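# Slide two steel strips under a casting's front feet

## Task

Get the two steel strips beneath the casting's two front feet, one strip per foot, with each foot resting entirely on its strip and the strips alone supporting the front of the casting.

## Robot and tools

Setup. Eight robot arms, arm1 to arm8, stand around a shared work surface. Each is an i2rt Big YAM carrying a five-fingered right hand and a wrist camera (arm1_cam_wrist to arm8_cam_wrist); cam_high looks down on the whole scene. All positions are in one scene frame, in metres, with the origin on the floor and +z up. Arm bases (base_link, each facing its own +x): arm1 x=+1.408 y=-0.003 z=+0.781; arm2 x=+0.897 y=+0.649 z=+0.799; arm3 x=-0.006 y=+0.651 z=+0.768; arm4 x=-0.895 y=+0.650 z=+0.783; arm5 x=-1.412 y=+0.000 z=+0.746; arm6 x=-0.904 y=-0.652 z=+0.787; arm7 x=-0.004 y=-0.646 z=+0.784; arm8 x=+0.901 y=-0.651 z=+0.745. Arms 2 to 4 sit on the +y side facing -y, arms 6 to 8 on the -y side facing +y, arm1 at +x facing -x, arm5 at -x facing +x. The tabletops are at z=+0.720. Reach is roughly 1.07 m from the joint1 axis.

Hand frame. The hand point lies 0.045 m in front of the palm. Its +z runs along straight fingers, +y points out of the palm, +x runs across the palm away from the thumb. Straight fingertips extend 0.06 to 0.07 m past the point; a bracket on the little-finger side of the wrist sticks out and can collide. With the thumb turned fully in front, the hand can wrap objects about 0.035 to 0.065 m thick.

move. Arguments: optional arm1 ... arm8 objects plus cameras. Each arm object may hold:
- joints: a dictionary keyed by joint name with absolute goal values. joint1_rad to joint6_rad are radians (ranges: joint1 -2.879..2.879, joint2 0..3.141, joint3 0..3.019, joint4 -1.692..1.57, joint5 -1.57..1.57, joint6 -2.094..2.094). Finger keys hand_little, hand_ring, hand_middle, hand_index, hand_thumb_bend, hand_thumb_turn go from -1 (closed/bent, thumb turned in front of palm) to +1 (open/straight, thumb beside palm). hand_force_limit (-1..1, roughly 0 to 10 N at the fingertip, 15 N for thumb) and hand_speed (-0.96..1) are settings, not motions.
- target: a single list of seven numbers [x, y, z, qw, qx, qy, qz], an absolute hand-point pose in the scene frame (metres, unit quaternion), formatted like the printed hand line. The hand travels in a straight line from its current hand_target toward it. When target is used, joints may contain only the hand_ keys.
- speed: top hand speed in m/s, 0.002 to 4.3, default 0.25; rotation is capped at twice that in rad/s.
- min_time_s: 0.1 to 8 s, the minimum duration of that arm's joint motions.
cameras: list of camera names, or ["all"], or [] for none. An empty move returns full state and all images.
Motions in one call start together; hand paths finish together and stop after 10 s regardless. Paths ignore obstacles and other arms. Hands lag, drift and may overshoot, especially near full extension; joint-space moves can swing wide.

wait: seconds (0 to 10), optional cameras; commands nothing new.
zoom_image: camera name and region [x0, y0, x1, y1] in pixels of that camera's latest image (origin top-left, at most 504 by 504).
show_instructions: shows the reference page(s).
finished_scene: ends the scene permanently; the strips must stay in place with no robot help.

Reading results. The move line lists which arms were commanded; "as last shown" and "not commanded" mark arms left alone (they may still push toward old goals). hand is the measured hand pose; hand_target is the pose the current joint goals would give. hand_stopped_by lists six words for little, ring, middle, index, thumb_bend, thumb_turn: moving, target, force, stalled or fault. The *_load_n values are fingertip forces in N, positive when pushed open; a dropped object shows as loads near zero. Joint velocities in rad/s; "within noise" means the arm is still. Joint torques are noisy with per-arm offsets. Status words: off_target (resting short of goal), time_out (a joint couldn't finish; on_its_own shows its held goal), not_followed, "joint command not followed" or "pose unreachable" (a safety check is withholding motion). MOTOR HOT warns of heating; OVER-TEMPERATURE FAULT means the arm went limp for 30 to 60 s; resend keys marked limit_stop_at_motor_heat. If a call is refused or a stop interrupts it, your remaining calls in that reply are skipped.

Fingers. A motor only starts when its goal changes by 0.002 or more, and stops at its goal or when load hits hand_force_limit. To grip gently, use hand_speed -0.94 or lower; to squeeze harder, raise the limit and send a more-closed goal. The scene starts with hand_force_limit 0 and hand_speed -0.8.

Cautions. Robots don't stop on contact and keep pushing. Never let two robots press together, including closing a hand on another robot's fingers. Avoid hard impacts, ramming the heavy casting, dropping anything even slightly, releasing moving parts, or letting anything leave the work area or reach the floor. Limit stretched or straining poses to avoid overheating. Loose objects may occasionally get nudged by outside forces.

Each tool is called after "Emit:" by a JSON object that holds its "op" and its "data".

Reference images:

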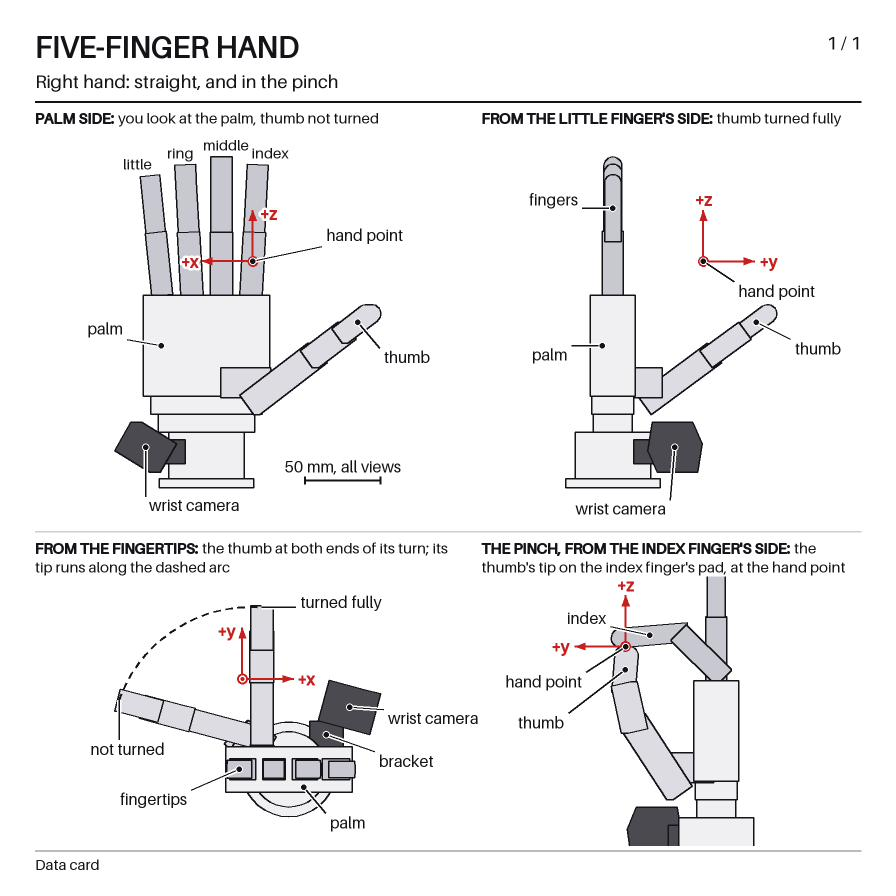

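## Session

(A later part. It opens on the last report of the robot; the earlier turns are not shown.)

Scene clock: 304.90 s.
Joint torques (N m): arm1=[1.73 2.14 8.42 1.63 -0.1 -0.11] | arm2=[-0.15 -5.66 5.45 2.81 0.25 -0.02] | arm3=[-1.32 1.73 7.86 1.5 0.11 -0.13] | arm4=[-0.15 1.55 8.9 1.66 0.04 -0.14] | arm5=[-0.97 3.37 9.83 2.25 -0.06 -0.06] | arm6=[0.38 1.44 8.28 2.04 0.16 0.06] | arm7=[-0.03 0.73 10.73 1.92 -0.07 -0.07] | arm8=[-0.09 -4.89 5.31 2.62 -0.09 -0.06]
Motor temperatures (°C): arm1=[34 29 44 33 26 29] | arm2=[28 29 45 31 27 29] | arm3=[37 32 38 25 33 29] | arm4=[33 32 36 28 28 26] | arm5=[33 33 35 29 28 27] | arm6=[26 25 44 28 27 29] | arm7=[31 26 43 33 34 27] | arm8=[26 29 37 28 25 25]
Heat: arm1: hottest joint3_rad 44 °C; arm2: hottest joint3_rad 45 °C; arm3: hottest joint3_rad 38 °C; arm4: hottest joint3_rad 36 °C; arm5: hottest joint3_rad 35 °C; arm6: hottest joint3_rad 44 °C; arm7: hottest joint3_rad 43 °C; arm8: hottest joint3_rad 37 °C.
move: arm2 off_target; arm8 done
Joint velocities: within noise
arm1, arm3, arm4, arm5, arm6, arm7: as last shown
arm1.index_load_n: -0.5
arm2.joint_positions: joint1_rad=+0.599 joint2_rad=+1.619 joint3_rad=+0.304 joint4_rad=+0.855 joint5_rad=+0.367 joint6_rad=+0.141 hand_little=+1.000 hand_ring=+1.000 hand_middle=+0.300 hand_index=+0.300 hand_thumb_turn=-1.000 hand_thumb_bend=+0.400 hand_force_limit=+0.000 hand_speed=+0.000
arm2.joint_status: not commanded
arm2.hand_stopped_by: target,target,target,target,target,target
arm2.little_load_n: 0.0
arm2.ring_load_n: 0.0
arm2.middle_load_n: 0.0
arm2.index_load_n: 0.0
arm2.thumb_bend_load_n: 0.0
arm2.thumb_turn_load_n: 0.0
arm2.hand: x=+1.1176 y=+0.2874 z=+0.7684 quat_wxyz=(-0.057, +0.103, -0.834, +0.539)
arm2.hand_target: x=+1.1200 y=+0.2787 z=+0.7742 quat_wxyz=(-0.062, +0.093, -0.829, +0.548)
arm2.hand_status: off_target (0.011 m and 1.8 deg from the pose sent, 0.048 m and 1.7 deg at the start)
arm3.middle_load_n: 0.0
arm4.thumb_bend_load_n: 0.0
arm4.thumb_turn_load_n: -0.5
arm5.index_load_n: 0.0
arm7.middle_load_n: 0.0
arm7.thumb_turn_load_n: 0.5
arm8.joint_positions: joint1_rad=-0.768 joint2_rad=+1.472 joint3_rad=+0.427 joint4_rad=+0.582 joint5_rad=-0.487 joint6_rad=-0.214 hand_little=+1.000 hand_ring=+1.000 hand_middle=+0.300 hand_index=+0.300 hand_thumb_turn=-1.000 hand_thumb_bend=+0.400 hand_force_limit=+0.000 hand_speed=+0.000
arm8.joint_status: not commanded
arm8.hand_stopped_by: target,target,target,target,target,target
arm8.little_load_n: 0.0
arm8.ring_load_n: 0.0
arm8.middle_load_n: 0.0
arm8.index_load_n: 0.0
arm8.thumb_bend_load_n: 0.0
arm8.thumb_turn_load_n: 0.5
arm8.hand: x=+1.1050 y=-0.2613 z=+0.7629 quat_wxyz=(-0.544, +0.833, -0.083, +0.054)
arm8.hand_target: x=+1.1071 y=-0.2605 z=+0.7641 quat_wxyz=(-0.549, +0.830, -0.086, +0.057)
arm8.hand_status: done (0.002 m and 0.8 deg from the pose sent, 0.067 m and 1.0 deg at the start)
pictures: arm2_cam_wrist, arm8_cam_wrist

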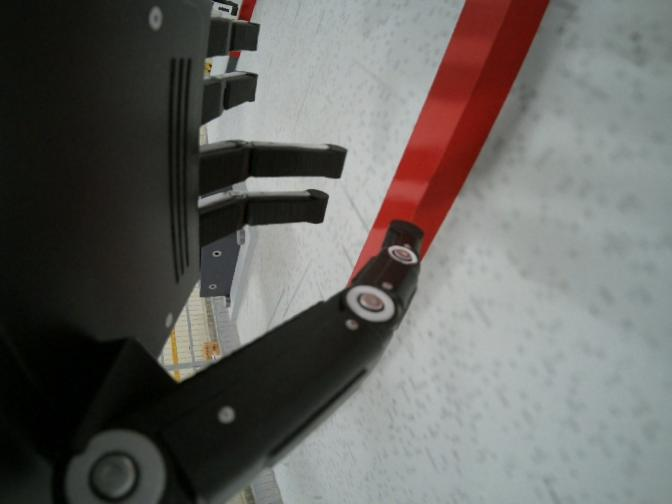

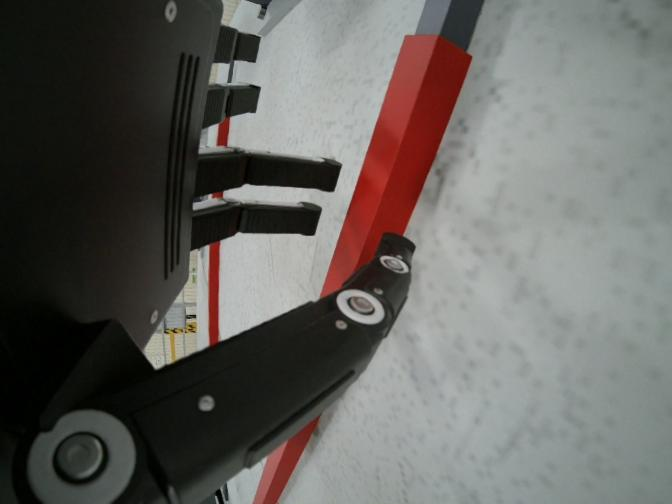

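Emit:
{"op": "move", "data": {"arm8": {"target": [1.107, -0.2525, 0.741, 0.549, -0.8295, 0.0857, -0.0567], "speed": 0.08, "joints": {"hand_thumb_bend": 0.3}}, "arm2": {"target": [1.1205, 0.2855, 0.745, 0.0615, -0.093, 0.8287, -0.5485], "speed": 0.08, "joints": {"hand_thumb_bend": 0.3}}, "cameras": ["arm8_cam_wrist", "arm2_cam_wrist"]}}

Scene clock: 344.13 s.
Joint torques (N m): arm1=[1.9 2.14 8.44 1.58 -0.1 -0.11] | arm2=[1.03 -6.36 3.07 2.81 0.34 0] | arm3=[-1.49 1.32 7.99 1.48 0.12 -0.15] | arm4=[-0.15 1.67 8.87 1.63 0.04 -0.13] | arm5=[-0.67 3.08 9.66 2.3 -0.06 -0.1] | arm6=[0.44 1.38 8.28 2.07 0.15 0.07] | arm7=[-0.21 0.91 10.77 1.94 -0.08 -0.06] | arm8=[1.32 -5.13 4.97 2.62 -0.1 -0.06]
Motor temperatures (°C): arm1=[33 29 44 32 26 29] | arm2=[28 29 43 31 27 29] | arm3=[37 32 38 25 32 29] | arm4=[32 32 36 28 28 26] | arm5=[33 33 35 28 28 26] | arm6=[26 25 45 28 27 29] | arm7=[31 26 43 33 34 27] | arm8=[26 29 36 28 25 25]
Heat: arm1: hottest joint3_rad 44 °C; arm2: hottest joint3_rad 43 °C; arm3: hottest joint3_rad 38 °C; arm4: hottest joint3_rad 36 °C; arm5: hottest joint3_rad 35 °C; arm6: hottest joint3_rad 45 °C; arm7: hottest joint3_rad 43 °C; arm8: hottest joint3_rad 36 °C.
move: arm2 done; arm8 done
Joint velocities: within noise
arm1, arm3, arm4, arm5, arm6, arm7: as last shown
arm1.index_load_n: 0.0
arm2.joint_positions: joint1_rad=+0.599 joint2_rad=+1.770 joint3_rad=+0.304 joint4_rad=+1.015 joint5_rad=+0.378 joint6_rad=+0.146 hand_little=+1.000 hand_ring=+1.000 hand_middle=+0.300 hand_index=+0.300 hand_thumb_turn=-1.000 hand_thumb_bend=+0.300 hand_force_limit=+0.000 hand_speed=+0.000
arm2.joint_status: all done
arm2.hand_stopped_by: target,target,target,target,target,target
arm2.little_load_n: 0.0
arm2.ring_load_n: 0.0
arm2.middle_load_n: 0.0
arm2.index_load_n: 0.0
arm2.thumb_bend_load_n: 0.0
arm2.thumb_turn_load_n: 0.0
arm2.hand: x=+1.1166 y=+0.2863 z=+0.7431 quat_wxyz=(-0.056, +0.097, -0.832, +0.544)
arm2.hand_target: x=+1.1205 y=+0.2856 z=+0.7450 quat_wxyz=(-0.062, +0.093, -0.829, +0.548)
arm2.hand_status: done (0.004 m and 1.0 deg from the pose sent, 0.024 m and 1.8 deg at the start)
arm3.ring_load_n: -0.5
arm4.thumb_turn_load_n: 0.0
arm7.thumb_turn_load_n: 0.0
arm8.joint_positions: joint1_rad=-0.767 joint2_rad=+1.573 joint3_rad=+0.427 joint4_rad=+0.688 joint5_rad=-0.470 joint6_rad=-0.205 hand_little=+1.000 hand_ring=+1.000 hand_middle=+0.300 hand_index=+0.300 hand_thumb_turn=-1.000 hand_thumb_bend=+0.300 hand_force_limit=+0.000 hand_speed=+0.000
arm8.joint_status: all done
arm8.hand_stopped_by: target,target,target,target,target,target
arm8.little_load_n: 0.0
arm8.ring_load_n: 0.0
arm8.middle_load_n: 0.0
arm8.index_load_n: 0.0
arm8.thumb_bend_load_n: 0.0
arm8.thumb_turn_load_n: 0.0
arm8.hand: x=+1.1109 y=-0.2580 z=+0.7406 quat_wxyz=(-0.544, +0.832, -0.090, +0.059)
arm8.hand_target: x=+1.1071 y=-0.2526 z=+0.7411 quat_wxyz=(-0.549, +0.830, -0.086, +0.057)
arm8.hand_status: done (0.007 m and 0.8 deg from the pose sent, 0.024 m and 0.8 deg at the start)
pictures: arm2_cam_wrist, arm8_cam_wrist

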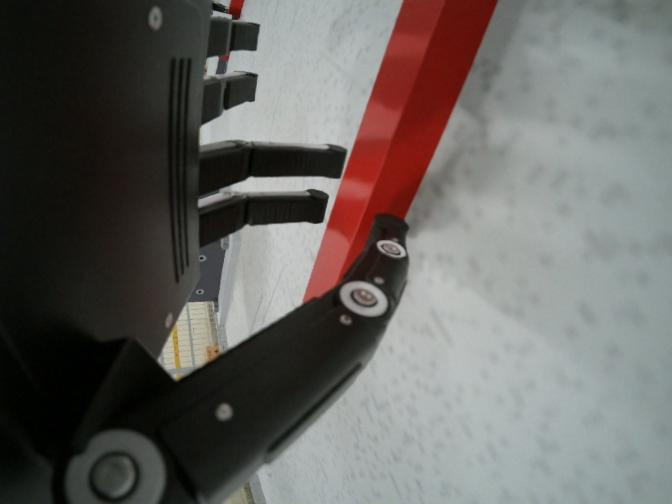

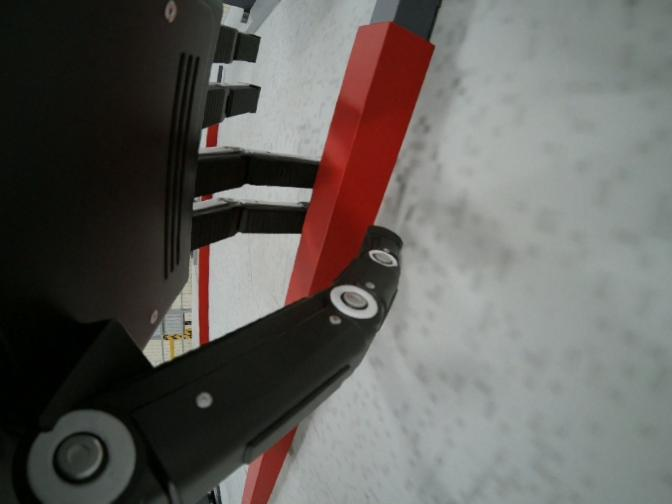

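Emit:
{"op": "move", "data": {"arm8": {"joints": {"hand_index": -0.3, "hand_middle": -0.3, "hand_force_limit": 0.6, "hand_speed": -0.88}}, "arm2": {"joints": {"hand_index": -0.3, "hand_middle": -0.3, "hand_force_limit": 0.6, "hand_speed": -0.88}}, "cameras": ["arm8_cam_wrist", "arm2_cam_wrist"]}}

Scene clock: 362.60 s.
Joint torques (N m): arm1=[1.79 2.02 8.43 1.55 -0.1 -0.12] | arm2=[1.14 -6.42 2.7 2.37 0.03 -0.02] | arm3=[-1.32 1.67 8.16 1.52 0.07 -0.09] | arm4=[-0.21 1.67 8.87 1.66 0.04 -0.13] | arm5=[-1.14 2.67 9.76 2.58 -0.05 -0.11] | arm6=[0.44 1.38 8.28 2.07 0.15 0.06] | arm7=[-0.26 0.79 10.74 1.89 -0.07 -0.06] | arm8=[0.85 -5.19 4.98 2.1 -0.21 -0.07]
Motor temperatures (°C): arm1=[33 29 44 32 26 29] | arm2=[28 29 41 31 27 28] | arm3=[37 32 38 25 32 29] | arm4=[32 32 36 28 28 26] | arm5=[33 32 35 28 27 26] | arm6=[26 25 45 28 27 29] | arm7=[31 26 43 33 34 27] | arm8=[26 29 36 27 24 25]
Heat: arm1: hottest joint3_rad 44 °C; arm2: hottest joint3_rad 41 °C; arm3: hottest joint3_rad 38 °C; arm4: hottest joint3_rad 36 °C; arm5: hottest joint3_rad 35 °C; arm6: hottest joint3_rad 45 °C; arm7: hottest joint3_rad 43 °C; arm8: hottest joint3_rad 36 °C.
move: arm2 off_target; arm8 off_target
Joint velocities: within noise
arm1, arm3, arm4, arm5, arm6, arm7: as last shown
arm2.joint_positions: joint1_rad=+0.599 joint2_rad=+1.770 joint3_rad=+0.309 joint4_rad=+1.025 joint5_rad=+0.386 joint6_rad=+0.148 hand_little=+1.000 hand_ring=+1.000 hand_middle=-0.097 hand_index=-0.109 hand_thumb_turn=-1.000 hand_thumb_bend=+0.302 hand_force_limit=+0.600 hand_speed=-0.880
arm2.joint_status: hand_middle off_target (ended at -0.097, target -0.300); hand_index off_target (ended at -0.109, target -0.300); the others done
arm2.hand_stopped_by: target,target,force,force,target,target
arm2.little_load_n: 0.0
arm2.ring_load_n: 0.0
arm2.middle_load_n: 7.5
arm2.index_load_n: 8.0
arm2.thumb_bend_load_n: 6.5
arm2.thumb_turn_load_n: 0.0
arm2.hand: x=+1.1179 y=+0.2821 z=+0.7468 quat_wxyz=(-0.056, +0.092, -0.828, +0.550)
arm2.hand_target: x=+1.1206 y=+0.2856 z=+0.7451 quat_wxyz=(-0.062, +0.093, -0.829, +0.548)
arm2.hand_status: not commanded
arm3.ring_load_n: 0.0
arm5.thumb_turn_load_n: -0.5
arm8.joint_positions: joint1_rad=-0.763 joint2_rad=+1.574 joint3_rad=+0.427 joint4_rad=+0.699 joint5_rad=-0.467 joint6_rad=-0.205 hand_little=+1.000 hand_ring=+1.000 hand_middle=-0.064 hand_index=-0.098 hand_thumb_turn=-1.000 hand_thumb_bend=+0.301 hand_force_limit=+0.600 hand_speed=-0.880
arm8.joint_status: hand_middle off_target (ended at -0.064, target -0.300); hand_index off_target (ended at -0.098, target -0.300); the others done
arm8.hand_stopped_by: target,target,force,force,target,target
arm8.little_load_n: 0.0
arm8.ring_load_n: 0.0
arm8.middle_load_n: 7.5
arm8.index_load_n: 9.5
arm8.thumb_bend_load_n: 4.0
arm8.thumb_turn_load_n: 0.0
arm8.hand: x=+1.1107 y=-0.2558 z=+0.7422 quat_wxyz=(-0.547, +0.830, -0.087, +0.061)
arm8.hand_target: x=+1.1071 y=-0.2526 z=+0.7411 quat_wxyz=(-0.549, +0.830, -0.086, +0.057)
arm8.hand_status: not commanded
pictures: arm2_cam_wrist, arm8_cam_wrist

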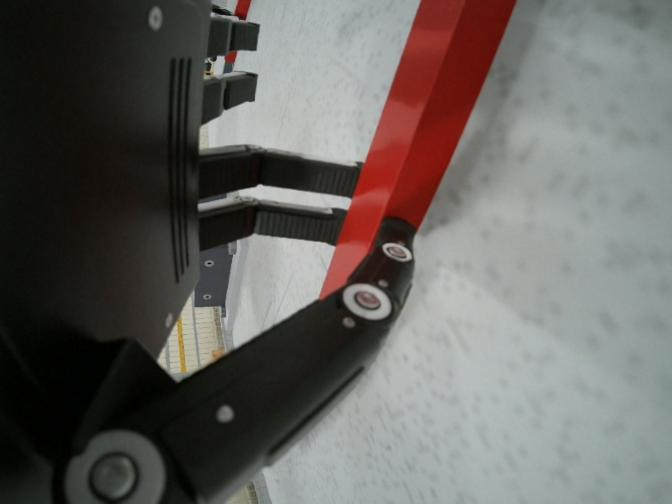

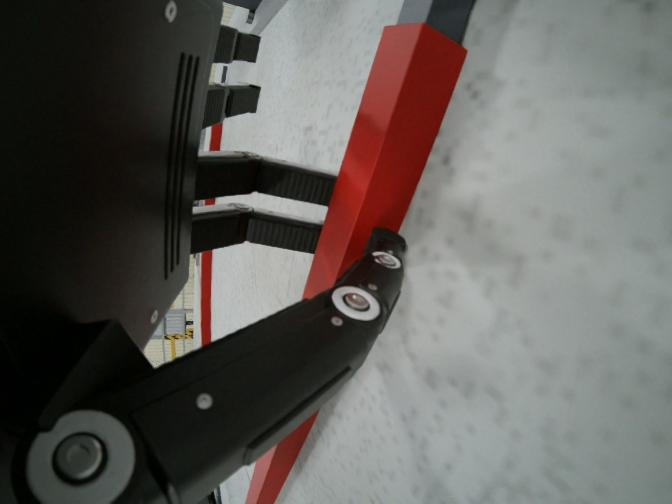

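Emit:
{"op": "move", "data": {"arm8": {"target": [1.107, -0.2525, 0.766, 0.549, -0.8295, 0.0857, -0.0567], "speed": 0.06}, "arm2": {"target": [1.1205, 0.2855, 0.770, 0.0615, -0.093, 0.8287, -0.5485], "speed": 0.06}, "cameras": ["arm8_cam_wrist", "arm2_cam_wrist"]}}

Scene clock: 371.10 s.
Joint torques (N m): arm1=[1.9 2.08 8.39 1.55 -0.1 -0.11] | arm2=[1.14 -6.59 4.14 1.58 0.29 -0.03] | arm3=[-1.2 1.08 7.61 1.33 0.1 -0.14] | arm4=[-0.15 1.67 8.88 1.65 0.04 -0.14] | arm5=[-0.97 3.25 9.65 2.29 -0.07 -0.07] | arm6=[0.38 1.44 8.24 2.1 0.15 0.06] | arm7=[-0.03 0.67 10.78 1.94 -0.08 -0.07] | arm8=[0.91 -8.12 6.3 1.61 -0.57 -0.06]
Motor temperatures (°C): arm1=[33 29 44 32 26 29] | arm2=[28 29 41 30 27 28] | arm3=[37 32 38 25 32 29] | arm4=[32 32 36 28 28 26] | arm5=[33 32 35 28 27 26] | arm6=[26 25 45 28 27 29] | arm7=[31 26 43 33 34 27] | arm8=[26 29 36 27 24 25]
Heat: arm1: hottest joint3_rad 44 °C; arm2: hottest joint3_rad 41 °C; arm3: hottest joint3_rad 38 °C; arm4: hottest joint3_rad 36 °C; arm5: hottest joint3_rad 35 °C; arm6: hottest joint3_rad 45 °C; arm7: hottest joint3_rad 43 °C; arm8: hottest joint3_rad 36 °C.
move: arm2 done; arm8 off_target
Joint velocities: within noise
arm1.joint_positions: joint1_rad=+0.420 joint2_rad=+0.640 joint3_rad=+1.428 joint4_rad=-1.238 joint5_rad=-0.157 joint6_rad=-1.272 hand_little=+1.000 hand_ring=+1.000 hand_middle=+1.000 hand_index=+1.000 hand_thumb_turn=+1.000 hand_thumb_bend=+1.000 hand_force_limit=+0.000 hand_speed=-0.800
arm1.joint_status: not commanded
arm1.hand_stopped_by: target,target,target,target,target,target
arm1.little_load_n: 0.0
arm1.ring_load_n: 0.0
arm1.middle_load_n: 0.0
arm1.index_load_n: 0.0
arm1.thumb_bend_load_n: 0.0
arm1.thumb_turn_load_n: 0.0
arm1.hand: x=+1.1733 y=-0.0941 z=+1.3033 quat_wxyz=(-0.478, -0.093, +0.840, -0.241)
arm1.hand_target: x=+1.1746 y=-0.0937 z=+1.3152 quat_wxyz=(-0.489, -0.093, +0.832, -0.245)
arm1.hand_status: not commanded
arm2.joint_positions: joint1_rad=+0.599 joint2_rad=+1.643 joint3_rad=+0.303 joint4_rad=+0.910 joint5_rad=+0.381 joint6_rad=+0.149 hand_little=+1.000 hand_ring=+1.000 hand_middle=-0.098 hand_index=-0.110 hand_thumb_turn=-1.000 hand_thumb_bend=+0.300 hand_force_limit=+0.600 hand_speed=-0.880
arm2.joint_status: not commanded
arm2.hand_stopped_by: target,target,force,force,target,target
arm2.little_load_n: 0.0
arm2.ring_load_n: 0.0
arm2.middle_load_n: 0.0
arm2.index_load_n: 0.0
arm2.thumb_bend_load_n: 0.5
arm2.thumb_turn_load_n: 0.0
arm2.hand: x=+1.1182 y=+0.2828 z=+0.7708 quat_wxyz=(-0.060, +0.092, -0.827, +0.551)
arm2.hand_target: x=+1.1204 y=+0.2856 z=+0.7699 quat_wxyz=(-0.061, +0.093, -0.829, +0.548)
arm2.hand_status: done (0.004 m and 0.4 deg from the pose sent, 0.024 m and 0.6 deg at the start)
arm3.joint_positions: joint1_rad=-0.143 joint2_rad=+0.630 joint3_rad=+1.453 joint4_rad=-1.273 joint5_rad=+0.068 joint6_rad=-1.049 hand_little=+1.000 hand_ring=+1.000 hand_middle=+1.000 hand_index=+1.000 hand_thumb_turn=+1.000 hand_thumb_bend=+1.000 hand_force_limit=+0.000 hand_speed=-0.800
arm3.joint_status: not commanded
arm3.hand_stopped_by: target,target,target,target,target,target
arm3.little_load_n: 0.0
arm3.ring_load_n: 0.0
arm3.middle_load_n: 0.0
arm3.index_load_n: 0.0
arm3.thumb_bend_load_n: 0.0
arm3.thumb_turn_load_n: 0.0
arm3.hand: x=-0.1053 y=+0.4353 z=+1.2896 quat_wxyz=(+0.325, +0.336, -0.778, +0.421)
arm3.hand_target: x=-0.1051 y=+0.4368 z=+1.2986 quat_wxyz=(+0.330, +0.333, -0.773, +0.428)
arm3.hand_status: not commanded
arm4.joint_positions: joint1_rad=+0.343 joint2_rad=+0.602 joint3_rad=+1.329 joint4_rad=-1.163 joint5_rad=-0.020 joint6_rad=-1.080 hand_little=+1.000 hand_ring=+1.000 hand_middle=+1.000 hand_index=+1.000 hand_thumb_turn=+1.000 hand_thumb_bend=+1.000 hand_force_limit=+0.000 hand_speed=-0.800
arm4.joint_status: not commanded
arm4.hand_stopped_by: target,target,target,target,target,target
arm4.little_load_n: 0.0
arm4.ring_load_n: 0.0
arm4.middle_load_n: 0.0
arm4.index_load_n: 0.0
arm4.thumb_bend_load_n: 0.0
arm4.thumb_turn_load_n: 0.0
arm4.hand: x=-0.8393 y=+0.4005 z=+1.2738 quat_wxyz=(+0.182, +0.559, -0.631, +0.506)
arm4.hand_target: x=-0.8397 y=+0.4016 z=+1.2840 quat_wxyz=(+0.185, +0.555, -0.626, +0.515)
arm4.hand_status: not commanded
arm5.joint_positions: joint1_rad=+0.438 joint2_rad=+0.625 joint3_rad=+1.349 joint4_rad=-1.251 joint5_rad=-0.254 joint6_rad=-0.999 hand_little=+1.000 hand_ring=+1.000 hand_middle=+1.000 hand_index=+1.000 hand_thumb_turn=+1.000 hand_thumb_bend=+1.000 hand_force_limit=+0.000 hand_speed=-0.800
arm5.joint_status: not commanded
arm5.hand_stopped_by: target,target,target,target,target,target
arm5.little_load_n: 0.0
arm5.ring_load_n: 0.0
arm5.middle_load_n: 0.0
arm5.index_load_n: 0.0
arm5.thumb_bend_load_n: 0.0
arm5.thumb_turn_load_n: 0.0
arm5.hand: x=-1.2023 y=+0.1277 z=+1.2197 quat_wxyz=(-0.345, +0.862, +0.025, +0.372)
arm5.hand_target: x=-1.2027 y=+0.1275 z=+1.2290 quat_wxyz=(-0.349, +0.856, +0.027, +0.380)
arm5.hand_status: not commanded
arm6.joint_positions: joint1_rad=-0.375 joint2_rad=+0.618 joint3_rad=+1.405 joint4_rad=-1.167 joint5_rad=+0.287 joint6_rad=-1.422 hand_little=+1.000 hand_ring=+1.000 hand_middle=+1.000 hand_index=+1.000 hand_thumb_turn=+1.000 hand_thumb_bend=+1.000 hand_force_limit=+0.000 hand_speed=-0.800
arm6.joint_status: not commanded
arm6.hand_stopped_by: target,target,target,target,target,target
arm6.little_load_n: 0.0
arm6.ring_load_n: 0.0
arm6.middle_load_n: 0.0
arm6.index_load_n: 0.0
arm6.thumb_bend_load_n: 0.0
arm6.thumb_turn_load_n: 0.0
arm6.hand: x=-0.7223 y=-0.4619 z=+1.3335 quat_wxyz=(-0.258, +0.745, +0.355, +0.501)
arm6.hand_target: x=-0.7230 y=-0.4639 z=+1.3457 quat_wxyz=(-0.267, +0.739, +0.350, +0.510)
arm6.hand_status: not commanded
arm7.joint_positions: joint1_rad=-0.250 joint2_rad=+0.626 joint3_rad=+1.435 joint4_rad=-1.149 joint5_rad=-0.213 joint6_rad=-1.364 hand_little=+1.000 hand_ring=+1.000 hand_middle=+1.000 hand_index=+1.000 hand_thumb_turn=+1.000 hand_thumb_bend=+1.000 hand_force_limit=+0.000 hand_speed=-0.800
arm7.joint_status: not commanded
arm7.hand_stopped_by: target,target,target,target,target,target
arm7.little_load_n: 0.0
arm7.ring_load_n: 0.0
arm7.middle_load_n: 0.0
arm7.index_load_n: 0.0
arm7.thumb_bend_load_n: 0.0
arm7.thumb_turn_load_n: 0.0
arm7.hand: x=+0.0535 y=-0.3873 z=+1.3349 quat_wxyz=(-0.464, +0.645, +0.500, +0.345)
arm7.hand_target: x=+0.0529 y=-0.3895 z=+1.3471 quat_wxyz=(-0.471, +0.637, +0.497, +0.354)
arm7.hand_status: not commanded
arm8.joint_positions: joint1_rad=-0.763 joint2_rad=+1.523 joint3_rad=+0.427 joint4_rad=+0.600 joint5_rad=-0.458 joint6_rad=-0.207 hand_little=+1.000 hand_ring=+1.000 hand_middle=-0.064 hand_index=-0.098 hand_thumb_turn=-1.000 hand_thumb_bend=+0.302 hand_force_limit=+0.600 hand_speed=-0.880
arm8.joint_status: not commanded
arm8.hand_stopped_by: target,target,force,force,target,target
arm8.little_load_n: 0.0
arm8.ring_load_n: 0.0
arm8.middle_load_n: 5.0
arm8.index_load_n: 6.5
arm8.thumb_bend_load_n: 7.5
arm8.thumb_turn_load_n: 0.0
arm8.hand: x=+1.1060 y=-0.2637 z=+0.7444 quat_wxyz=(-0.530, +0.841, -0.097, +0.054)
arm8.hand_target: x=+1.1069 y=-0.2526 z=+0.7657 quat_wxyz=(-0.549, +0.829, -0.086, +0.057)
arm8.hand_status: off_target (0.024 m and 2.9 deg from the pose sent, 0.024 m and 0.6 deg at the start)
pictures: arm2_cam_wrist, arm8_cam_wrist

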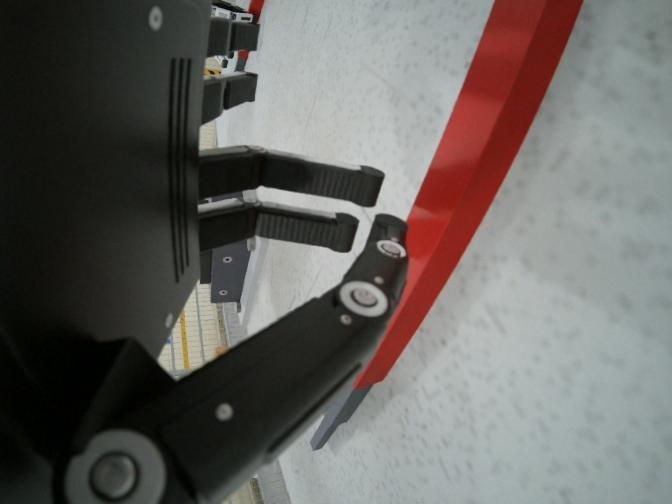

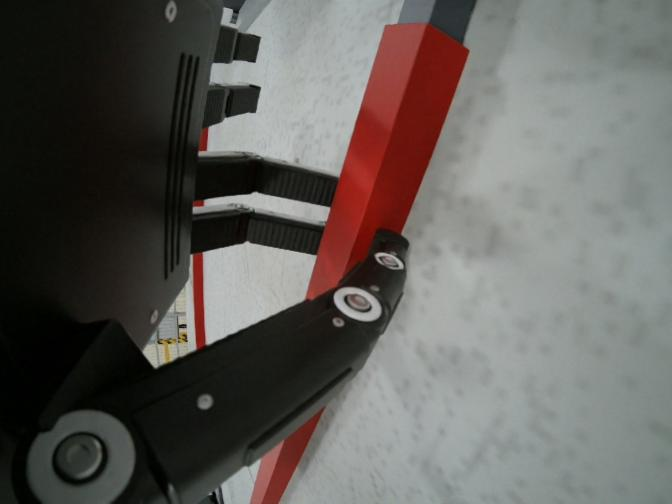

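Emit:
{"op": "move", "data": {"arm8": {"joints": {"hand_index": -0.5, "hand_middle": -0.5, "hand_force_limit": 1.0, "hand_speed": -0.88}}}}

Emit:
{"op": "move", "data": {"arm8": {"target": [1.107, -0.2525, 0.790, 0.549, -0.8295, 0.0857, -0.0567], "speed": 0.06}, "cameras": ["arm8_cam_wrist"]}}

Scene clock: 376.37 s.
Joint torques (N m): arm1=[1.79 2.2 8.39 1.54 -0.1 -0.11] | arm2=[1.08 -6.59 4.14 1.55 0.29 -0.03] | arm3=[-1.38 1.26 8.02 1.25 0.07 -0.1] | arm4=[-0.03 1.61 8.87 1.66 0.03 -0.13] | arm5=[-0.97 2.78 9.77 2.45 -0.06 -0.04] | arm6=[0.32 1.49 8.28 2.07 0.16 0.06] | arm7=[0.15 0.73 10.76 1.88 -0.08 -0.09] | arm8=[0.79 -8 6.28 1.62 -0.57 -0.05]
Motor temperatures (°C): arm1=[33 29 44 32 26 29] | arm2=[28 29 41 30 27 28] | arm3=[37 31 38 25 32 29] | arm4=[32 32 36 28 28 26] | arm5=[33 32 35 28 27 26] | arm6=[26 25 45 28 27 28] | arm7=[31 26 43 33 34 27] | arm8=[26 29 36 27 25 25]
Heat: arm1: hottest joint3_rad 44 °C; arm2: hottest joint3_rad 41 °C; arm3: hottest joint3_rad 38 °C; arm4: hottest joint3_rad 36 °C; arm5: hottest joint3_rad 35 °C; arm6: hottest joint3_rad 45 °C; arm7: hottest joint3_rad 43 °C; arm8: hottest joint3_rad 36 °C.
move: arm8 off_target
Joint velocities: within noise
arm1, arm2, arm3, arm4, arm5, arm6, arm7: as last shown
arm1.index_load_n: -0.5
arm2.thumb_bend_load_n: 0.0
arm8.joint_positions: joint1_rad=-0.763 joint2_rad=+1.522 joint3_rad=+0.427 joint4_rad=+0.600 joint5_rad=-0.458 joint6_rad=-0.207 hand_little=+1.000 hand_ring=+1.000 hand_middle=-0.094 hand_index=-0.127 hand_thumb_turn=-1.000 hand_thumb_bend=+0.303 hand_force_limit=+1.000 hand_speed=-0.880
arm8.joint_status: hand_middle off_target (ended at -0.094, target -0.500); hand_index off_target (ended at -0.127, target -0.500); the others done
arm8.hand_stopped_by: target,target,force,force,target,target
arm8.little_load_n: 0.0
arm8.ring_load_n: 0.0
arm8.middle_load_n: 9.0
arm8.index_load_n: 10.0
arm8.thumb_bend_load_n: 10.0
arm8.thumb_turn_load_n: 0.0
arm8.hand: x=+1.1060 y=-0.2636 z=+0.7448 quat_wxyz=(-0.530, +0.841, -0.097, +0.054)
arm8.hand_target: x=+1.1069 y=-0.2526 z=+0.7656 quat_wxyz=(-0.549, +0.829, -0.086, +0.057)
arm8.hand_status: not commanded
pictures: none

Scene clock: 377.40 s.
Joint torques (N m): arm1=[1.85 2.08 8.4 1.59 -0.1 -0.11] | arm2=[1.08 -6.53 4.14 1.57 0.29 -0.03] | arm3=[-1.26 1.67 7.99 1.28 0.07 -0.15] | arm4=[-0.03 1.67 8.91 1.7 0.05 -0.14] | arm5=[-1.14 2.84 9.74 2.41 -0.06 -0.05] | arm6=[0.38 1.32 8.25 2.09 0.16 0.06] | arm7=[-0.09 0.73 10.77 1.98 -0.09 -0.07] | arm8=[0.79 -9.47 8.01 2.36 -0.95 0.05]
Motor temperatures (°C): arm1=[33 29 44 32 26 29] | arm2=[28 29 41 30 27 28] | arm3=[37 31 38 25 32 29] | arm4=[32 32 36 28 28 26] | arm5=[33 32 36 28 27 26] | arm6=[26 25 45 28 27 28] | arm7=[31 26 43 33 33 27] | arm8=[26 29 36 27 25 25]
Heat: arm1: hottest joint3_rad 44 °C; arm2: hottest joint3_rad 41 °C; arm3: hottest joint3_rad 38 °C; arm4: hottest joint3_rad 36 °C; arm5: hottest joint3_rad 36 °C; arm6: hottest joint3_rad 45 °C; arm7: hottest joint3_rad 43 °C; arm8: hottest joint3_rad 36 °C.
move: arm8 off_target
Joint velocities: within noise
arm1, arm2, arm3, arm4, arm5, arm6, arm7: as last shown
arm1.index_load_n: 0.0
arm8.joint_positions: joint1_rad=-0.763 joint2_rad=+1.459 joint3_rad=+0.427 joint4_rad=+0.475 joint5_rad=-0.449 joint6_rad=-0.220 hand_little=+1.000 hand_ring=+1.000 hand_middle=-0.094 hand_index=-0.127 hand_thumb_turn=-1.000 hand_thumb_bend=+0.304 hand_force_limit=+1.000 hand_speed=-0.880
arm8.joint_status: not commanded
arm8.hand_stopped_by: target,target,force,force,target,target
arm8.little_load_n: 0.0
arm8.ring_load_n: 0.0
arm8.middle_load_n: 7.0
arm8.index_load_n: 8.0
arm8.thumb_bend_load_n: 13.0
arm8.thumb_turn_load_n: 0.0
arm8.hand: x=+1.0990 y=-0.2749 z=+0.7471 quat_wxyz=(-0.506, +0.855, -0.103, +0.046)
arm8.hand_target: x=+1.1064 y=-0.2533 z=+0.7889 quat_wxyz=(-0.549, +0.830, -0.085, +0.057)
arm8.hand_status: off_target (0.049 m and 6.1 deg from the pose sent, 0.047 m and 2.8 deg at the start)

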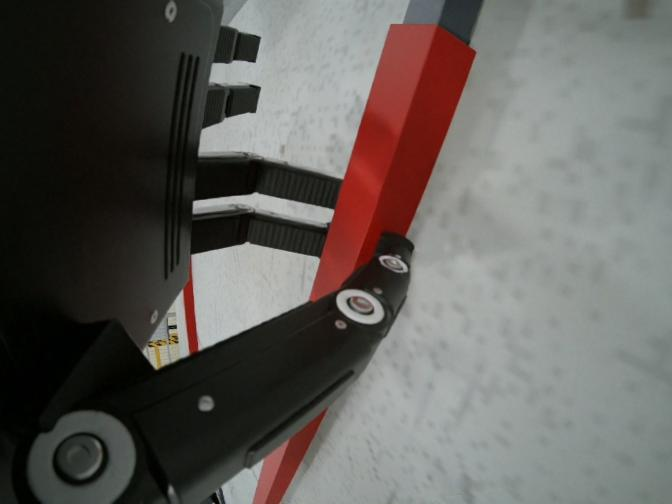

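Emit:
{"op": "move", "data": {"arm8": {"target": [1.107, -0.2525, 0.805, 0.549, -0.8295, 0.0857, -0.0567], "speed": 0.06}, "cameras": ["arm8_cam_wrist"]}}

Scene clock: 387.13 s.
Joint torques (N m): arm1=[1.9 2.14 8.43 1.57 -0.09 -0.12] | arm2=[1.14 -6.59 4.12 1.55 0.29 -0.03] | arm3=[-1.49 1.55 8.09 1.33 0.06 -0.09] | arm4=[0.03 1.55 8.92 1.68 0.05 -0.14] | arm5=[-0.62 3.02 9.78 2.3 -0.02 -0.08] | arm6=[0.44 1.26 8.28 2.09 0.16 0.06] | arm7=[-0.03 0.85 10.7 1.94 -0.08 -0.07] | arm8=[0.62 -4.6 9.24 2 -0.19 -0.07]
Motor temperatures (°C): arm1=[33 29 45 32 26 29] | arm2=[28 29 40 30 27 28] | arm3=[37 31 38 25 32 29] | arm4=[32 32 36 28 28 26] | arm5=[32 32 36 28 27 26] | arm6=[26 25 45 28 27 28] | arm7=[30 26 43 33 33 27] | arm8=[26 29 36 27 25 25]
Heat: arm1: hottest joint3_rad 45 °C; arm2: hottest joint3_rad 40 °C; arm3: hottest joint3_rad 38 °C; arm4: hottest joint3_rad 36 °C; arm5: hottest joint3_rad 36 °C; arm6: hottest joint3_rad 45 °C; arm7: hottest joint3_rad 43 °C; arm8: hottest joint3_rad 36 °C.
move: arm8 off_target
Joint velocities: within noise
arm1, arm2, arm3, arm4, arm5, arm6, arm7: as last shown
arm1.little_load_n: -0.5
arm8.joint_positions: joint1_rad=-0.762 joint2_rad=+1.342 joint3_rad=+0.439 joint4_rad=+0.413 joint5_rad=-0.471 joint6_rad=-0.207 hand_little=+1.000 hand_ring=+1.000 hand_middle=-0.095 hand_index=-0.128 hand_thumb_turn=-1.000 hand_thumb_bend=+0.300 hand_force_limit=+1.000 hand_speed=-0.880
arm8.joint_status: not commanded
arm8.hand_stopped_by: target,target,force,force,target,target
arm8.little_load_n: 0.0
arm8.ring_load_n: 0.0
arm8.middle_load_n: 0.0
arm8.index_load_n: 0.0
arm8.thumb_bend_load_n: 0.0
arm8.thumb_turn_load_n: 0.0
arm8.hand: x=+1.0984 y=-0.2673 z=+0.7887 quat_wxyz=(-0.534, +0.839, -0.092, +0.050)
arm8.hand_target: x=+1.1066 y=-0.2532 z=+0.8054 quat_wxyz=(-0.549, +0.829, -0.086, +0.057)
arm8.hand_status: off_target (0.024 m and 2.3 deg from the pose sent, 0.063 m and 6.1 deg at the start)

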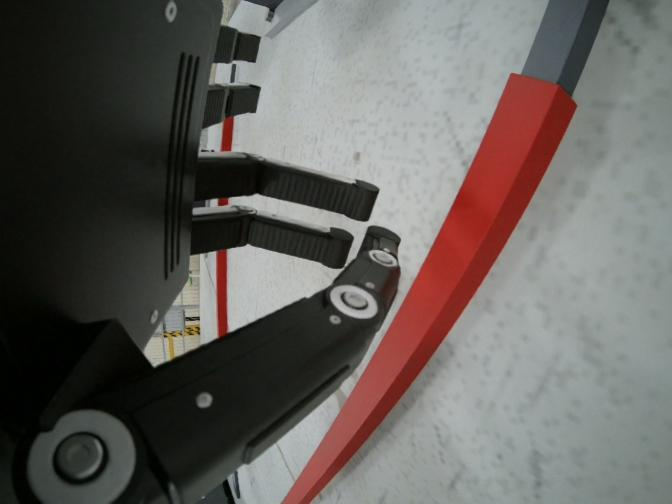

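Emit:
{"op": "zoom_image", "data": {"camera": "arm8_cam_wrist", "region": [470, 0, 640, 150]}}

Scaled by 2.965 from the camera's image (finer frame: 960x720).

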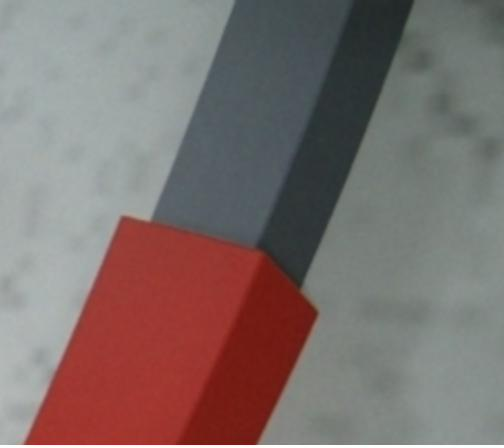

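Emit:
{"op": "move", "data": {"arm8": {"target": [1.15, -0.36, 0.80, 0.7071, -0.7071, 0, 0], "speed": 0.3, "joints": {"hand_index": 0.6, "hand_middle": 0.6, "hand_thumb_bend": 0.9, "hand_speed": 0.3}}, "arm2": {"target": [1.10, 0.33, 0.90, 0.0615, -0.093, 0.8287, -0.5485], "speed": 0.3, "joints": {"hand_index": 0.6, "hand_middle": 0.6, "hand_speed": 0.3}}}}

Emit:
{"op": "move", "data": {"arm8": {"target": [1.24, -0.41, 0.775, 0.7071, -0.7071, 0, 0], "speed": 0.3}, "cameras": ["arm8_cam_wrist", "arm2_cam_wrist"]}}

Scene clock: 525.20 s.
Joint torques (N m): arm1=[1.96 2.14 8.39 1.57 -0.1 -0.11] | arm2=[1.14 -1.14 14.24 1.55 0.39 0] | arm3=[-1.49 1.55 8.06 1.4 0.04 -0.08] | arm4=[-0.09 1.55 8.91 1.62 0.04 -0.14] | arm5=[-0.73 3.49 9.7 2.35 -0.08 -0.08] | arm6=[0.32 1.38 8.25 2.07 0.15 0.06] | arm7=[0.03 0.56 10.73 1.88 -0.08 -0.08] | arm8=[-0.79 -4.89 3.12 2.07 -0.07 -0.05]
Motor temperatures (°C): arm1=[33 28 45 31 25 28] | arm2=[28 29 38 29 26 27] | arm3=[36 31 38 25 31 28] | arm4=[31 32 37 27 28 26] | arm5=[32 31 36 28 27 25] | arm6=[25 25 47 27 27 28] | arm7=[30 26 44 32 32 26] | arm8=[26 28 39 26 24 25]
Heat: arm1: hottest joint3_rad 45 °C; arm2: hottest joint3_rad 38 °C; arm3: hottest joint3_rad 38 °C; arm4: hottest joint3_rad 37 °C; arm5: hottest joint3_rad 36 °C; arm6: hottest joint3_rad 47 °C; arm7: hottest joint3_rad 44 °C; arm8: hottest joint3_rad 39 °C.
move: arm2 off_target; arm8 done
Joint velocities: within noise
arm1, arm3, arm4, arm5, arm6, arm7: as last shown
arm1.little_load_n: 0.0
arm2.joint_positions: joint1_rad=+0.650 joint2_rad=+0.880 joint3_rad=+0.271 joint4_rad=+0.120 joint5_rad=+0.426 joint6_rad=+0.171 hand_little=+1.000 hand_ring=+1.000 hand_middle=+0.600 hand_index=+0.600 hand_thumb_turn=-1.000 hand_thumb_bend=+0.300 hand_force_limit=+0.600 hand_speed=+0.300
arm2.joint_status: all done
arm2.hand_stopped_by: target,target,target,target,target,target
arm2.little_load_n: 0.0
arm2.ring_load_n: 0.0
arm2.middle_load_n: 0.0
arm2.index_load_n: 0.0
arm2.thumb_bend_load_n: 0.0
arm2.thumb_turn_load_n: 0.5
arm2.hand: x=+1.0859 y=+0.3430 z=+0.8747 quat_wxyz=(-0.049, +0.100, -0.838, +0.533)
arm2.hand_target: x=+1.0992 y=+0.3312 z=+0.9003 quat_wxyz=(-0.062, +0.093, -0.829, +0.549)
arm2.hand_status: off_target (0.032 m and 2.7 deg from the pose sent, 0.139 m and 0.5 deg at the start)
arm3.middle_load_n: -0.5
arm5.index_load_n: -0.5
arm7.thumb_turn_load_n: -0.5
arm8.joint_positions: joint1_rad=-1.272 joint2_rad=+1.761 joint3_rad=+0.350 joint4_rad=+1.424 joint5_rad=-1.239 joint6_rad=+0.029 hand_little=+1.000 hand_ring=+1.000 hand_middle=+0.600 hand_index=+0.600 hand_thumb_turn=-1.000 hand_thumb_bend=+0.900 hand_force_limit=+1.000 hand_speed=+0.300
arm8.joint_status: all done
arm8.hand_stopped_by: target,target,target,target,target,target
arm8.little_load_n: 0.0
arm8.ring_load_n: 0.0
arm8.middle_load_n: 0.0
arm8.index_load_n: 0.0
arm8.thumb_bend_load_n: 0.0
arm8.thumb_turn_load_n: 0.0
arm8.hand: x=+1.1446 y=-0.3580 z=+0.8000 quat_wxyz=(-0.705, +0.709, +0.002, -0.005)
arm8.hand_target: x=+1.1499 y=-0.3600 z=+0.8000 quat_wxyz=(-0.707, +0.707, +0.000, +0.000)
arm8.hand_status: done (0.006 m and 0.7 deg from the pose sent, 0.107 m and 27.8 deg at the start)
pictures: none

Scene clock: 526.60 s.
Joint torques (N m): arm1=[1.85 2.08 8.42 1.57 -0.1 -0.11] | arm2=[1.14 -1.08 14.24 1.54 0.38 0] | arm3=[-1.14 1.08 7.95 1.22 0.07 -0.14] | arm4=[-0.09 1.73 8.92 1.69 0.04 -0.15] | arm5=[-0.91 3.14 9.84 2.47 -0.05 -0.06] | arm6=[0.32 1.38 8.28 2.09 0.15 0.06] | arm7=[-0.15 0.97 10.81 1.96 -0.06 -0.07] | arm8=[0.03 -6.89 4.03 1.68 -0.06 -0.04]
Motor temperatures (°C): arm1=[33 28 45 31 25 28] | arm2=[28 29 39 29 26 27] | arm3=[36 31 38 25 31 28] | arm4=[31 32 37 27 28 26] | arm5=[32 31 36 28 27 25] | arm6=[25 25 47 27 27 28] | arm7=[30 26 44 32 32 26] | arm8=[26 28 39 26 24 25]
Heat: arm1: hottest joint3_rad 45 °C; arm2: hottest joint3_rad 39 °C; arm3: hottest joint3_rad 38 °C; arm4: hottest joint3_rad 37 °C; arm5: hottest joint3_rad 36 °C; arm6: hottest joint3_rad 47 °C; arm7: hottest joint3_rad 44 °C; arm8: hottest joint3_rad 39 °C.
move: arm8 done
Joint velocities: within noise
arm1, arm2, arm3, arm4, arm5, arm6, arm7: as last shown
arm2.thumb_bend_load_n: 0.5
arm2.thumb_turn_load_n: 0.0
arm3.middle_load_n: 0.0
arm3.thumb_turn_load_n: -0.5
arm5.index_load_n: 0.0
arm7.thumb_turn_load_n: 0.0
arm8.joint_positions: joint1_rad=-1.488 joint2_rad=+1.941 joint3_rad=+0.561 joint4_rad=+1.420 joint5_rad=-1.443 joint6_rad=+0.064 hand_little=+1.000 hand_ring=+1.000 hand_middle=+0.600 hand_index=+0.600 hand_thumb_turn=-1.000 hand_thumb_bend=+0.900 hand_force_limit=+1.000 hand_speed=+0.300
arm8.joint_status: not commanded
arm8.hand_stopped_by: target,target,target,target,target,target
arm8.little_load_n: 0.0
arm8.ring_load_n: 0.0
arm8.middle_load_n: 0.0
arm8.index_load_n: 0.0
arm8.thumb_bend_load_n: 0.0
arm8.thumb_turn_load_n: 0.0
arm8.hand: x=+1.2346 y=-0.4108 z=+0.7752 quat_wxyz=(-0.705, +0.709, -0.005, -0.004)
arm8.hand_target: x=+1.2401 y=-0.4101 z=+0.7750 quat_wxyz=(-0.706, +0.708, +0.000, +0.000)
arm8.hand_status: done (0.005 m and 0.8 deg from the pose sent, 0.111 m and 0.7 deg at the start)
pictures: arm2_cam_wrist, arm8_cam_wrist

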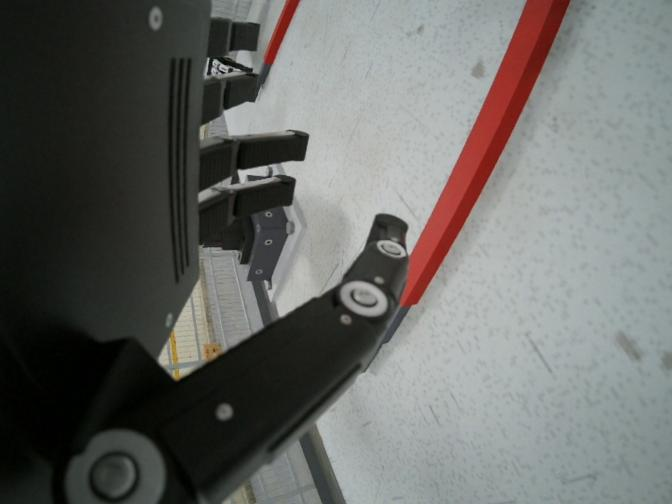

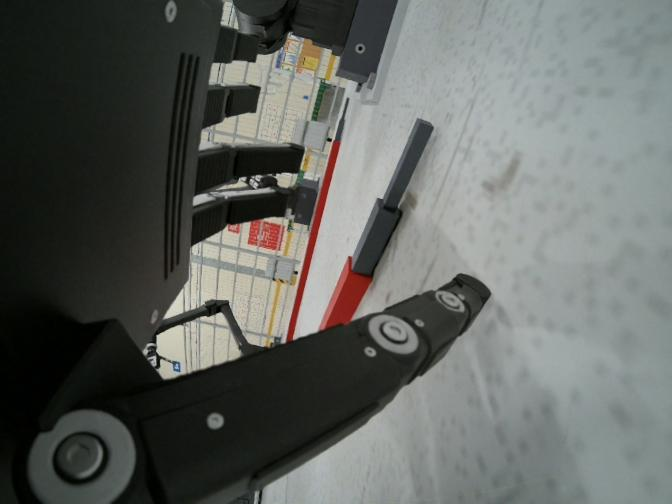

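Emit:
{"op": "zoom_image", "data": {"camera": "arm8_cam_wrist", "region": [310, 100, 460, 350]}}

Scaled by 2.016 from the camera's image (finer frame: 960x720).

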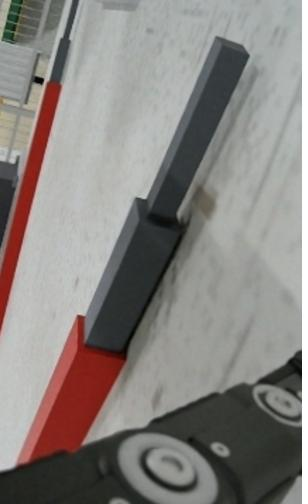

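Emit:
{"op": "zoom_image", "data": {"camera": "arm8_cam_wrist", "region": [370, 110, 440, 220]}}

Emit:
{"op": "zoom_image", "data": {"camera": "arm8_cam_wrist", "region": [330, 190, 410, 300]}}

Scaled by 4.582 from the camera's image (finer frame: 960x720).

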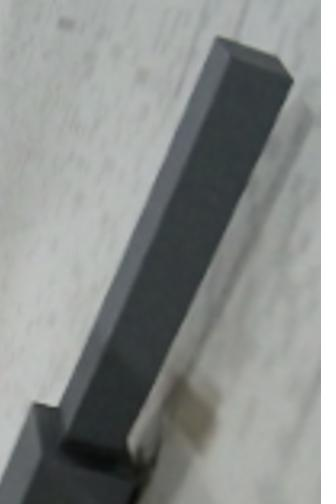

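Scaled by 4.582 from the camera's image (finer frame: 960x720).

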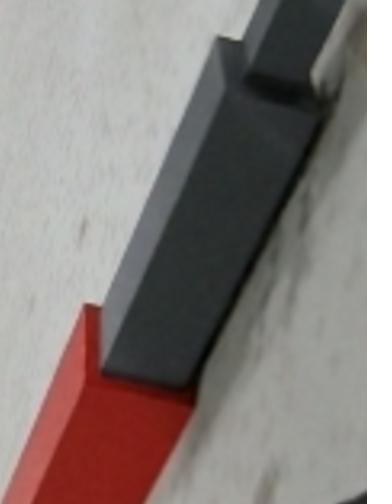

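Emit:
{"op": "move", "data": {"arm8": {"target": [1.175, -0.321, 0.79, 0.7031, -0.7031, 0.0752, -0.0752], "speed": 0.2, "joints": {"hand_index": 0.35, "hand_middle": 0.35, "hand_thumb_bend": 0.05, "hand_speed": 0}}, "arm1": {"target": [1.05, 0.05, 1.05, -0.478, -0.093, 0.84, -0.241], "speed": 0.3}, "cameras": ["arm8_cam_wrist", "arm1_cam_wrist"]}}

Scene clock: 580.07 s.
Joint torques (N m): arm1=[1.08 -1.67 9.33 1.4 -0.69 -0.18] | arm2=[1.14 -1.08 14.24 1.54 0.38 0] | arm3=[-0.91 1.38 7.68 1.51 0.06 -0.06] | arm4=[-0.09 1.85 8.91 1.68 0.03 -0.14] | arm5=[-0.67 2.84 9.63 2.25 -0.05 -0.09] | arm6=[0.44 1.38 8.25 2.1 0.15 0.07] | arm7=[0.03 0.62 10.73 1.92 -0.07 -0.08] | arm8=[0.97 -7.53 1.92 2.17 0.07 -0.22]
Motor temperatures (°C): arm1=[32 28 45 31 25 28] | arm2=[28 28 45 28 26 27] | arm3=[36 30 38 25 30 28] | arm4=[31 32 37 26 28 26] | arm5=[32 31 36 27 27 25] | arm6=[25 25 47 27 26 28] | arm7=[30 26 44 31 32 26] | arm8=[26 29 35 26 24 25]
Heat: arm1: hottest joint3_rad 45 °C; arm2: hottest joint3_rad 45 °C; arm3: hottest joint3_rad 38 °C; arm4: hottest joint3_rad 37 °C; arm5: hottest joint3_rad 36 °C; arm6: hottest joint3_rad 47 °C; arm7: hottest joint3_rad 44 °C; arm8: hottest joint3_rad 35 °C.
move: arm1 off_target; arm8 off_target
Joint velocities: within noise
arm1.joint_positions: joint1_rad=-0.445 joint2_rad=+0.771 joint3_rad=+0.763 joint4_rad=-0.780 joint5_rad=-0.893 joint6_rad=-1.826 hand_little=+1.000 hand_ring=+1.000 hand_middle=+1.000 hand_index=+1.000 hand_thumb_turn=+1.000 hand_thumb_bend=+1.000 hand_force_limit=+0.000 hand_speed=-0.800
arm1.joint_status: not commanded
arm1.hand_stopped_by: target,target,target,target,target,target
arm1.little_load_n: 0.0
arm1.ring_load_n: 0.0
arm1.middle_load_n: 0.0
arm1.index_load_n: 0.0
arm1.thumb_bend_load_n: 0.0
arm1.thumb_turn_load_n: 0.0
arm1.hand: x=+1.0537 y=+0.0459 z=+1.0400 quat_wxyz=(-0.465, -0.085, +0.845, -0.250)
arm1.hand_target: x=+1.0503 y=+0.0498 z=+1.0500 quat_wxyz=(-0.478, -0.093, +0.840, -0.241)
arm1.hand_status: off_target (0.011 m and 2.1 deg from the pose sent, 0.316 m and 0.0 deg at the start)
arm2, arm3, arm4, arm5, arm6, arm7: as last shown
arm2.thumb_bend_load_n: 0.0
arm3.thumb_turn_load_n: 0.0
arm4.index_load_n: -0.5
arm5.thumb_turn_load_n: -0.5
arm6.thumb_bend_load_n: 0.5
arm8.joint_positions: joint1_rad=-1.156 joint2_rad=+1.832 joint3_rad=+0.361 joint4_rad=+1.454 joint5_rad=-0.894 joint6_rad=+0.031 hand_little=+1.000 hand_ring=+1.000 hand_middle=+0.350 hand_index=+0.350 hand_thumb_turn=-1.000 hand_thumb_bend=+0.050 hand_force_limit=+1.000 hand_speed=+0.000
arm8.joint_status: all done
arm8.hand_stopped_by: target,target,target,target,target,target
arm8.little_load_n: 0.0
arm8.ring_load_n: 0.0
arm8.middle_load_n: 0.0
arm8.index_load_n: 0.0
arm8.thumb_bend_load_n: 0.0
arm8.thumb_turn_load_n: 0.0
arm8.hand: x=+1.1768 y=-0.3238 z=+0.7819 quat_wxyz=(-0.698, +0.708, -0.089, +0.066)
arm8.hand_target: x=+1.1750 y=-0.3210 z=+0.7899 quat_wxyz=(-0.703, +0.703, -0.075, +0.075)
arm8.hand_status: off_target (0.009 m and 2.1 deg from the pose sent, 0.109 m and 12.1 deg at the start)
pictures: arm1_cam_wrist, arm8_cam_wrist

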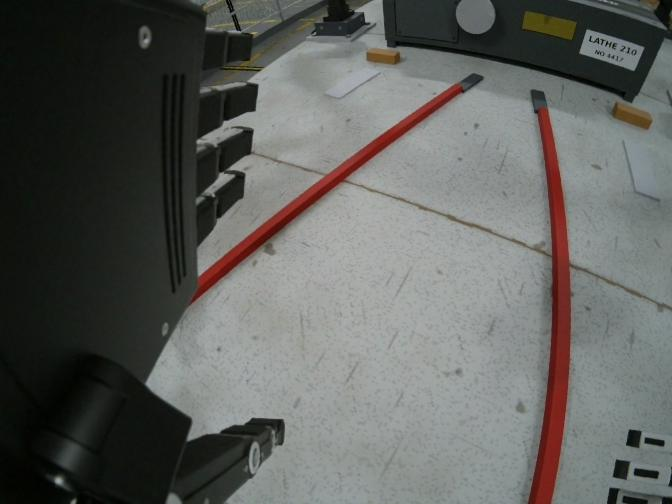

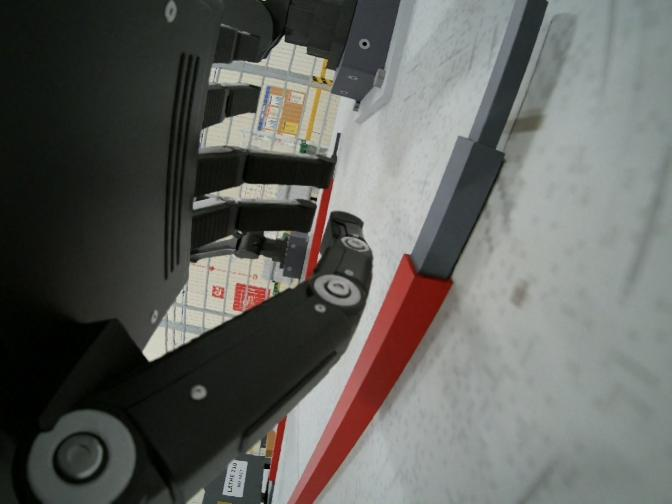

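Emit:
{"op": "move", "data": {"arm8": {"target": [1.187, -0.3275, 0.760, 0.6653, -0.7389, 0.079, -0.0711], "speed": 0.15}, "cameras": ["arm8_cam_wrist"]}}

Scene clock: 593.60 s.
Joint torques (N m): arm1=[1.14 -1.67 9.36 1.43 -0.69 -0.21] | arm2=[1.08 -1.14 14.26 1.55 0.38 0] | arm3=[-1.08 0.73 8.05 1.48 0.14 -0.14] | arm4=[-0.15 1.49 8.91 1.66 0.04 -0.13] | arm5=[-0.85 2.73 9.77 2.43 -0.06 -0.08] | arm6=[0.5 1.44 8.27 2.1 0.15 0.06] | arm7=[-0.03 0.79 10.77 1.94 -0.08 -0.07] | arm8=[-0.44 -7.71 4 1.17 -0.18 -0.17]
Motor temperatures (°C): arm1=[32 28 43 31 25 28] | arm2=[28 28 46 28 26 27] | arm3=[36 30 38 25 30 28] | arm4=[31 32 37 26 28 26] | arm5=[31 31 36 27 27 25] | arm6=[25 25 47 27 26 28] | arm7=[29 26 44 31 32 26] | arm8=[26 29 34 26 24 25]
Heat: arm1: hottest joint3_rad 43 °C; arm2: hottest joint3_rad 46 °C; arm3: hottest joint3_rad 38 °C; arm4: hottest joint3_rad 37 °C; arm5: hottest joint3_rad 36 °C; arm6: hottest joint3_rad 47 °C; arm7: hottest joint3_rad 44 °C; arm8: hottest joint3_rad 34 °C.
move: arm8 off_target
Joint velocities: within noise
arm1, arm2, arm3, arm4, arm5, arm6, arm7: as last shown
arm1.joint_positions: joint1_rad=-0.445 joint2_rad=+0.771 joint3_rad=+0.763 joint4_rad=-0.780 joint5_rad=-0.893 joint6_rad=-1.827 hand_little=+1.000 hand_ring=+1.000 hand_middle=+1.000 hand_index=+1.000 hand_thumb_turn=+1.000 hand_thumb_bend=+1.000 hand_force_limit=+0.000 hand_speed=-0.800
arm1.hand: x=+1.0537 y=+0.0459 z=+1.0401 quat_wxyz=(-0.465, -0.085, +0.845, -0.250)
arm4.little_load_n: 0.5
arm4.index_load_n: 0.0
arm5.thumb_bend_load_n: 0.5
arm5.thumb_turn_load_n: 0.0
arm6.thumb_bend_load_n: 0.0
arm8.joint_positions: joint1_rad=-1.156 joint2_rad=+1.829 joint3_rad=+0.372 joint4_rad=+1.269 joint5_rad=-0.902 joint6_rad=-0.102 hand_little=+1.000 hand_ring=+1.000 hand_middle=+0.350 hand_index=+0.350 hand_thumb_turn=-1.000 hand_thumb_bend=+0.050 hand_force_limit=+1.000 hand_speed=+0.000
arm8.joint_status: not commanded
arm8.hand_stopped_by: target,target,target,target,target,target
arm8.little_load_n: 0.0
arm8.ring_load_n: 0.0
arm8.middle_load_n: 0.0
arm8.index_load_n: 0.0
arm8.thumb_bend_load_n: 0.0
arm8.thumb_turn_load_n: 0.0
arm8.hand: x=+1.1751 y=-0.3299 z=+0.7505 quat_wxyz=(-0.660, +0.744, -0.088, +0.057)
arm8.hand_target: x=+1.1868 y=-0.3276 z=+0.7601 quat_wxyz=(-0.665, +0.739, -0.079, +0.071)
arm8.hand_status: off_target (0.015 m and 2.1 deg from the pose sent, 0.024 m and 5.3 deg at the start)

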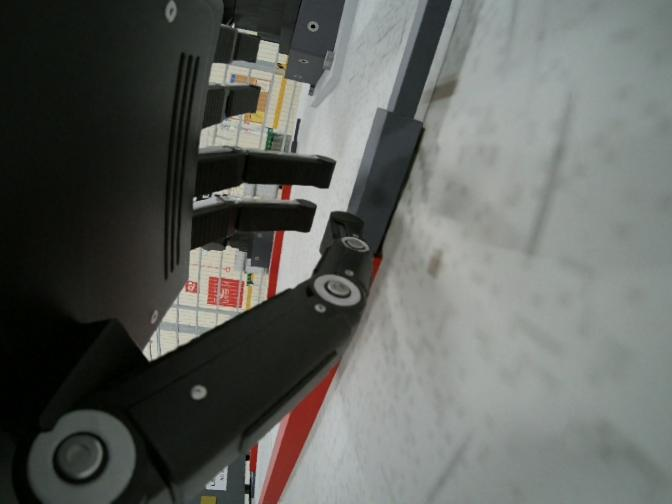

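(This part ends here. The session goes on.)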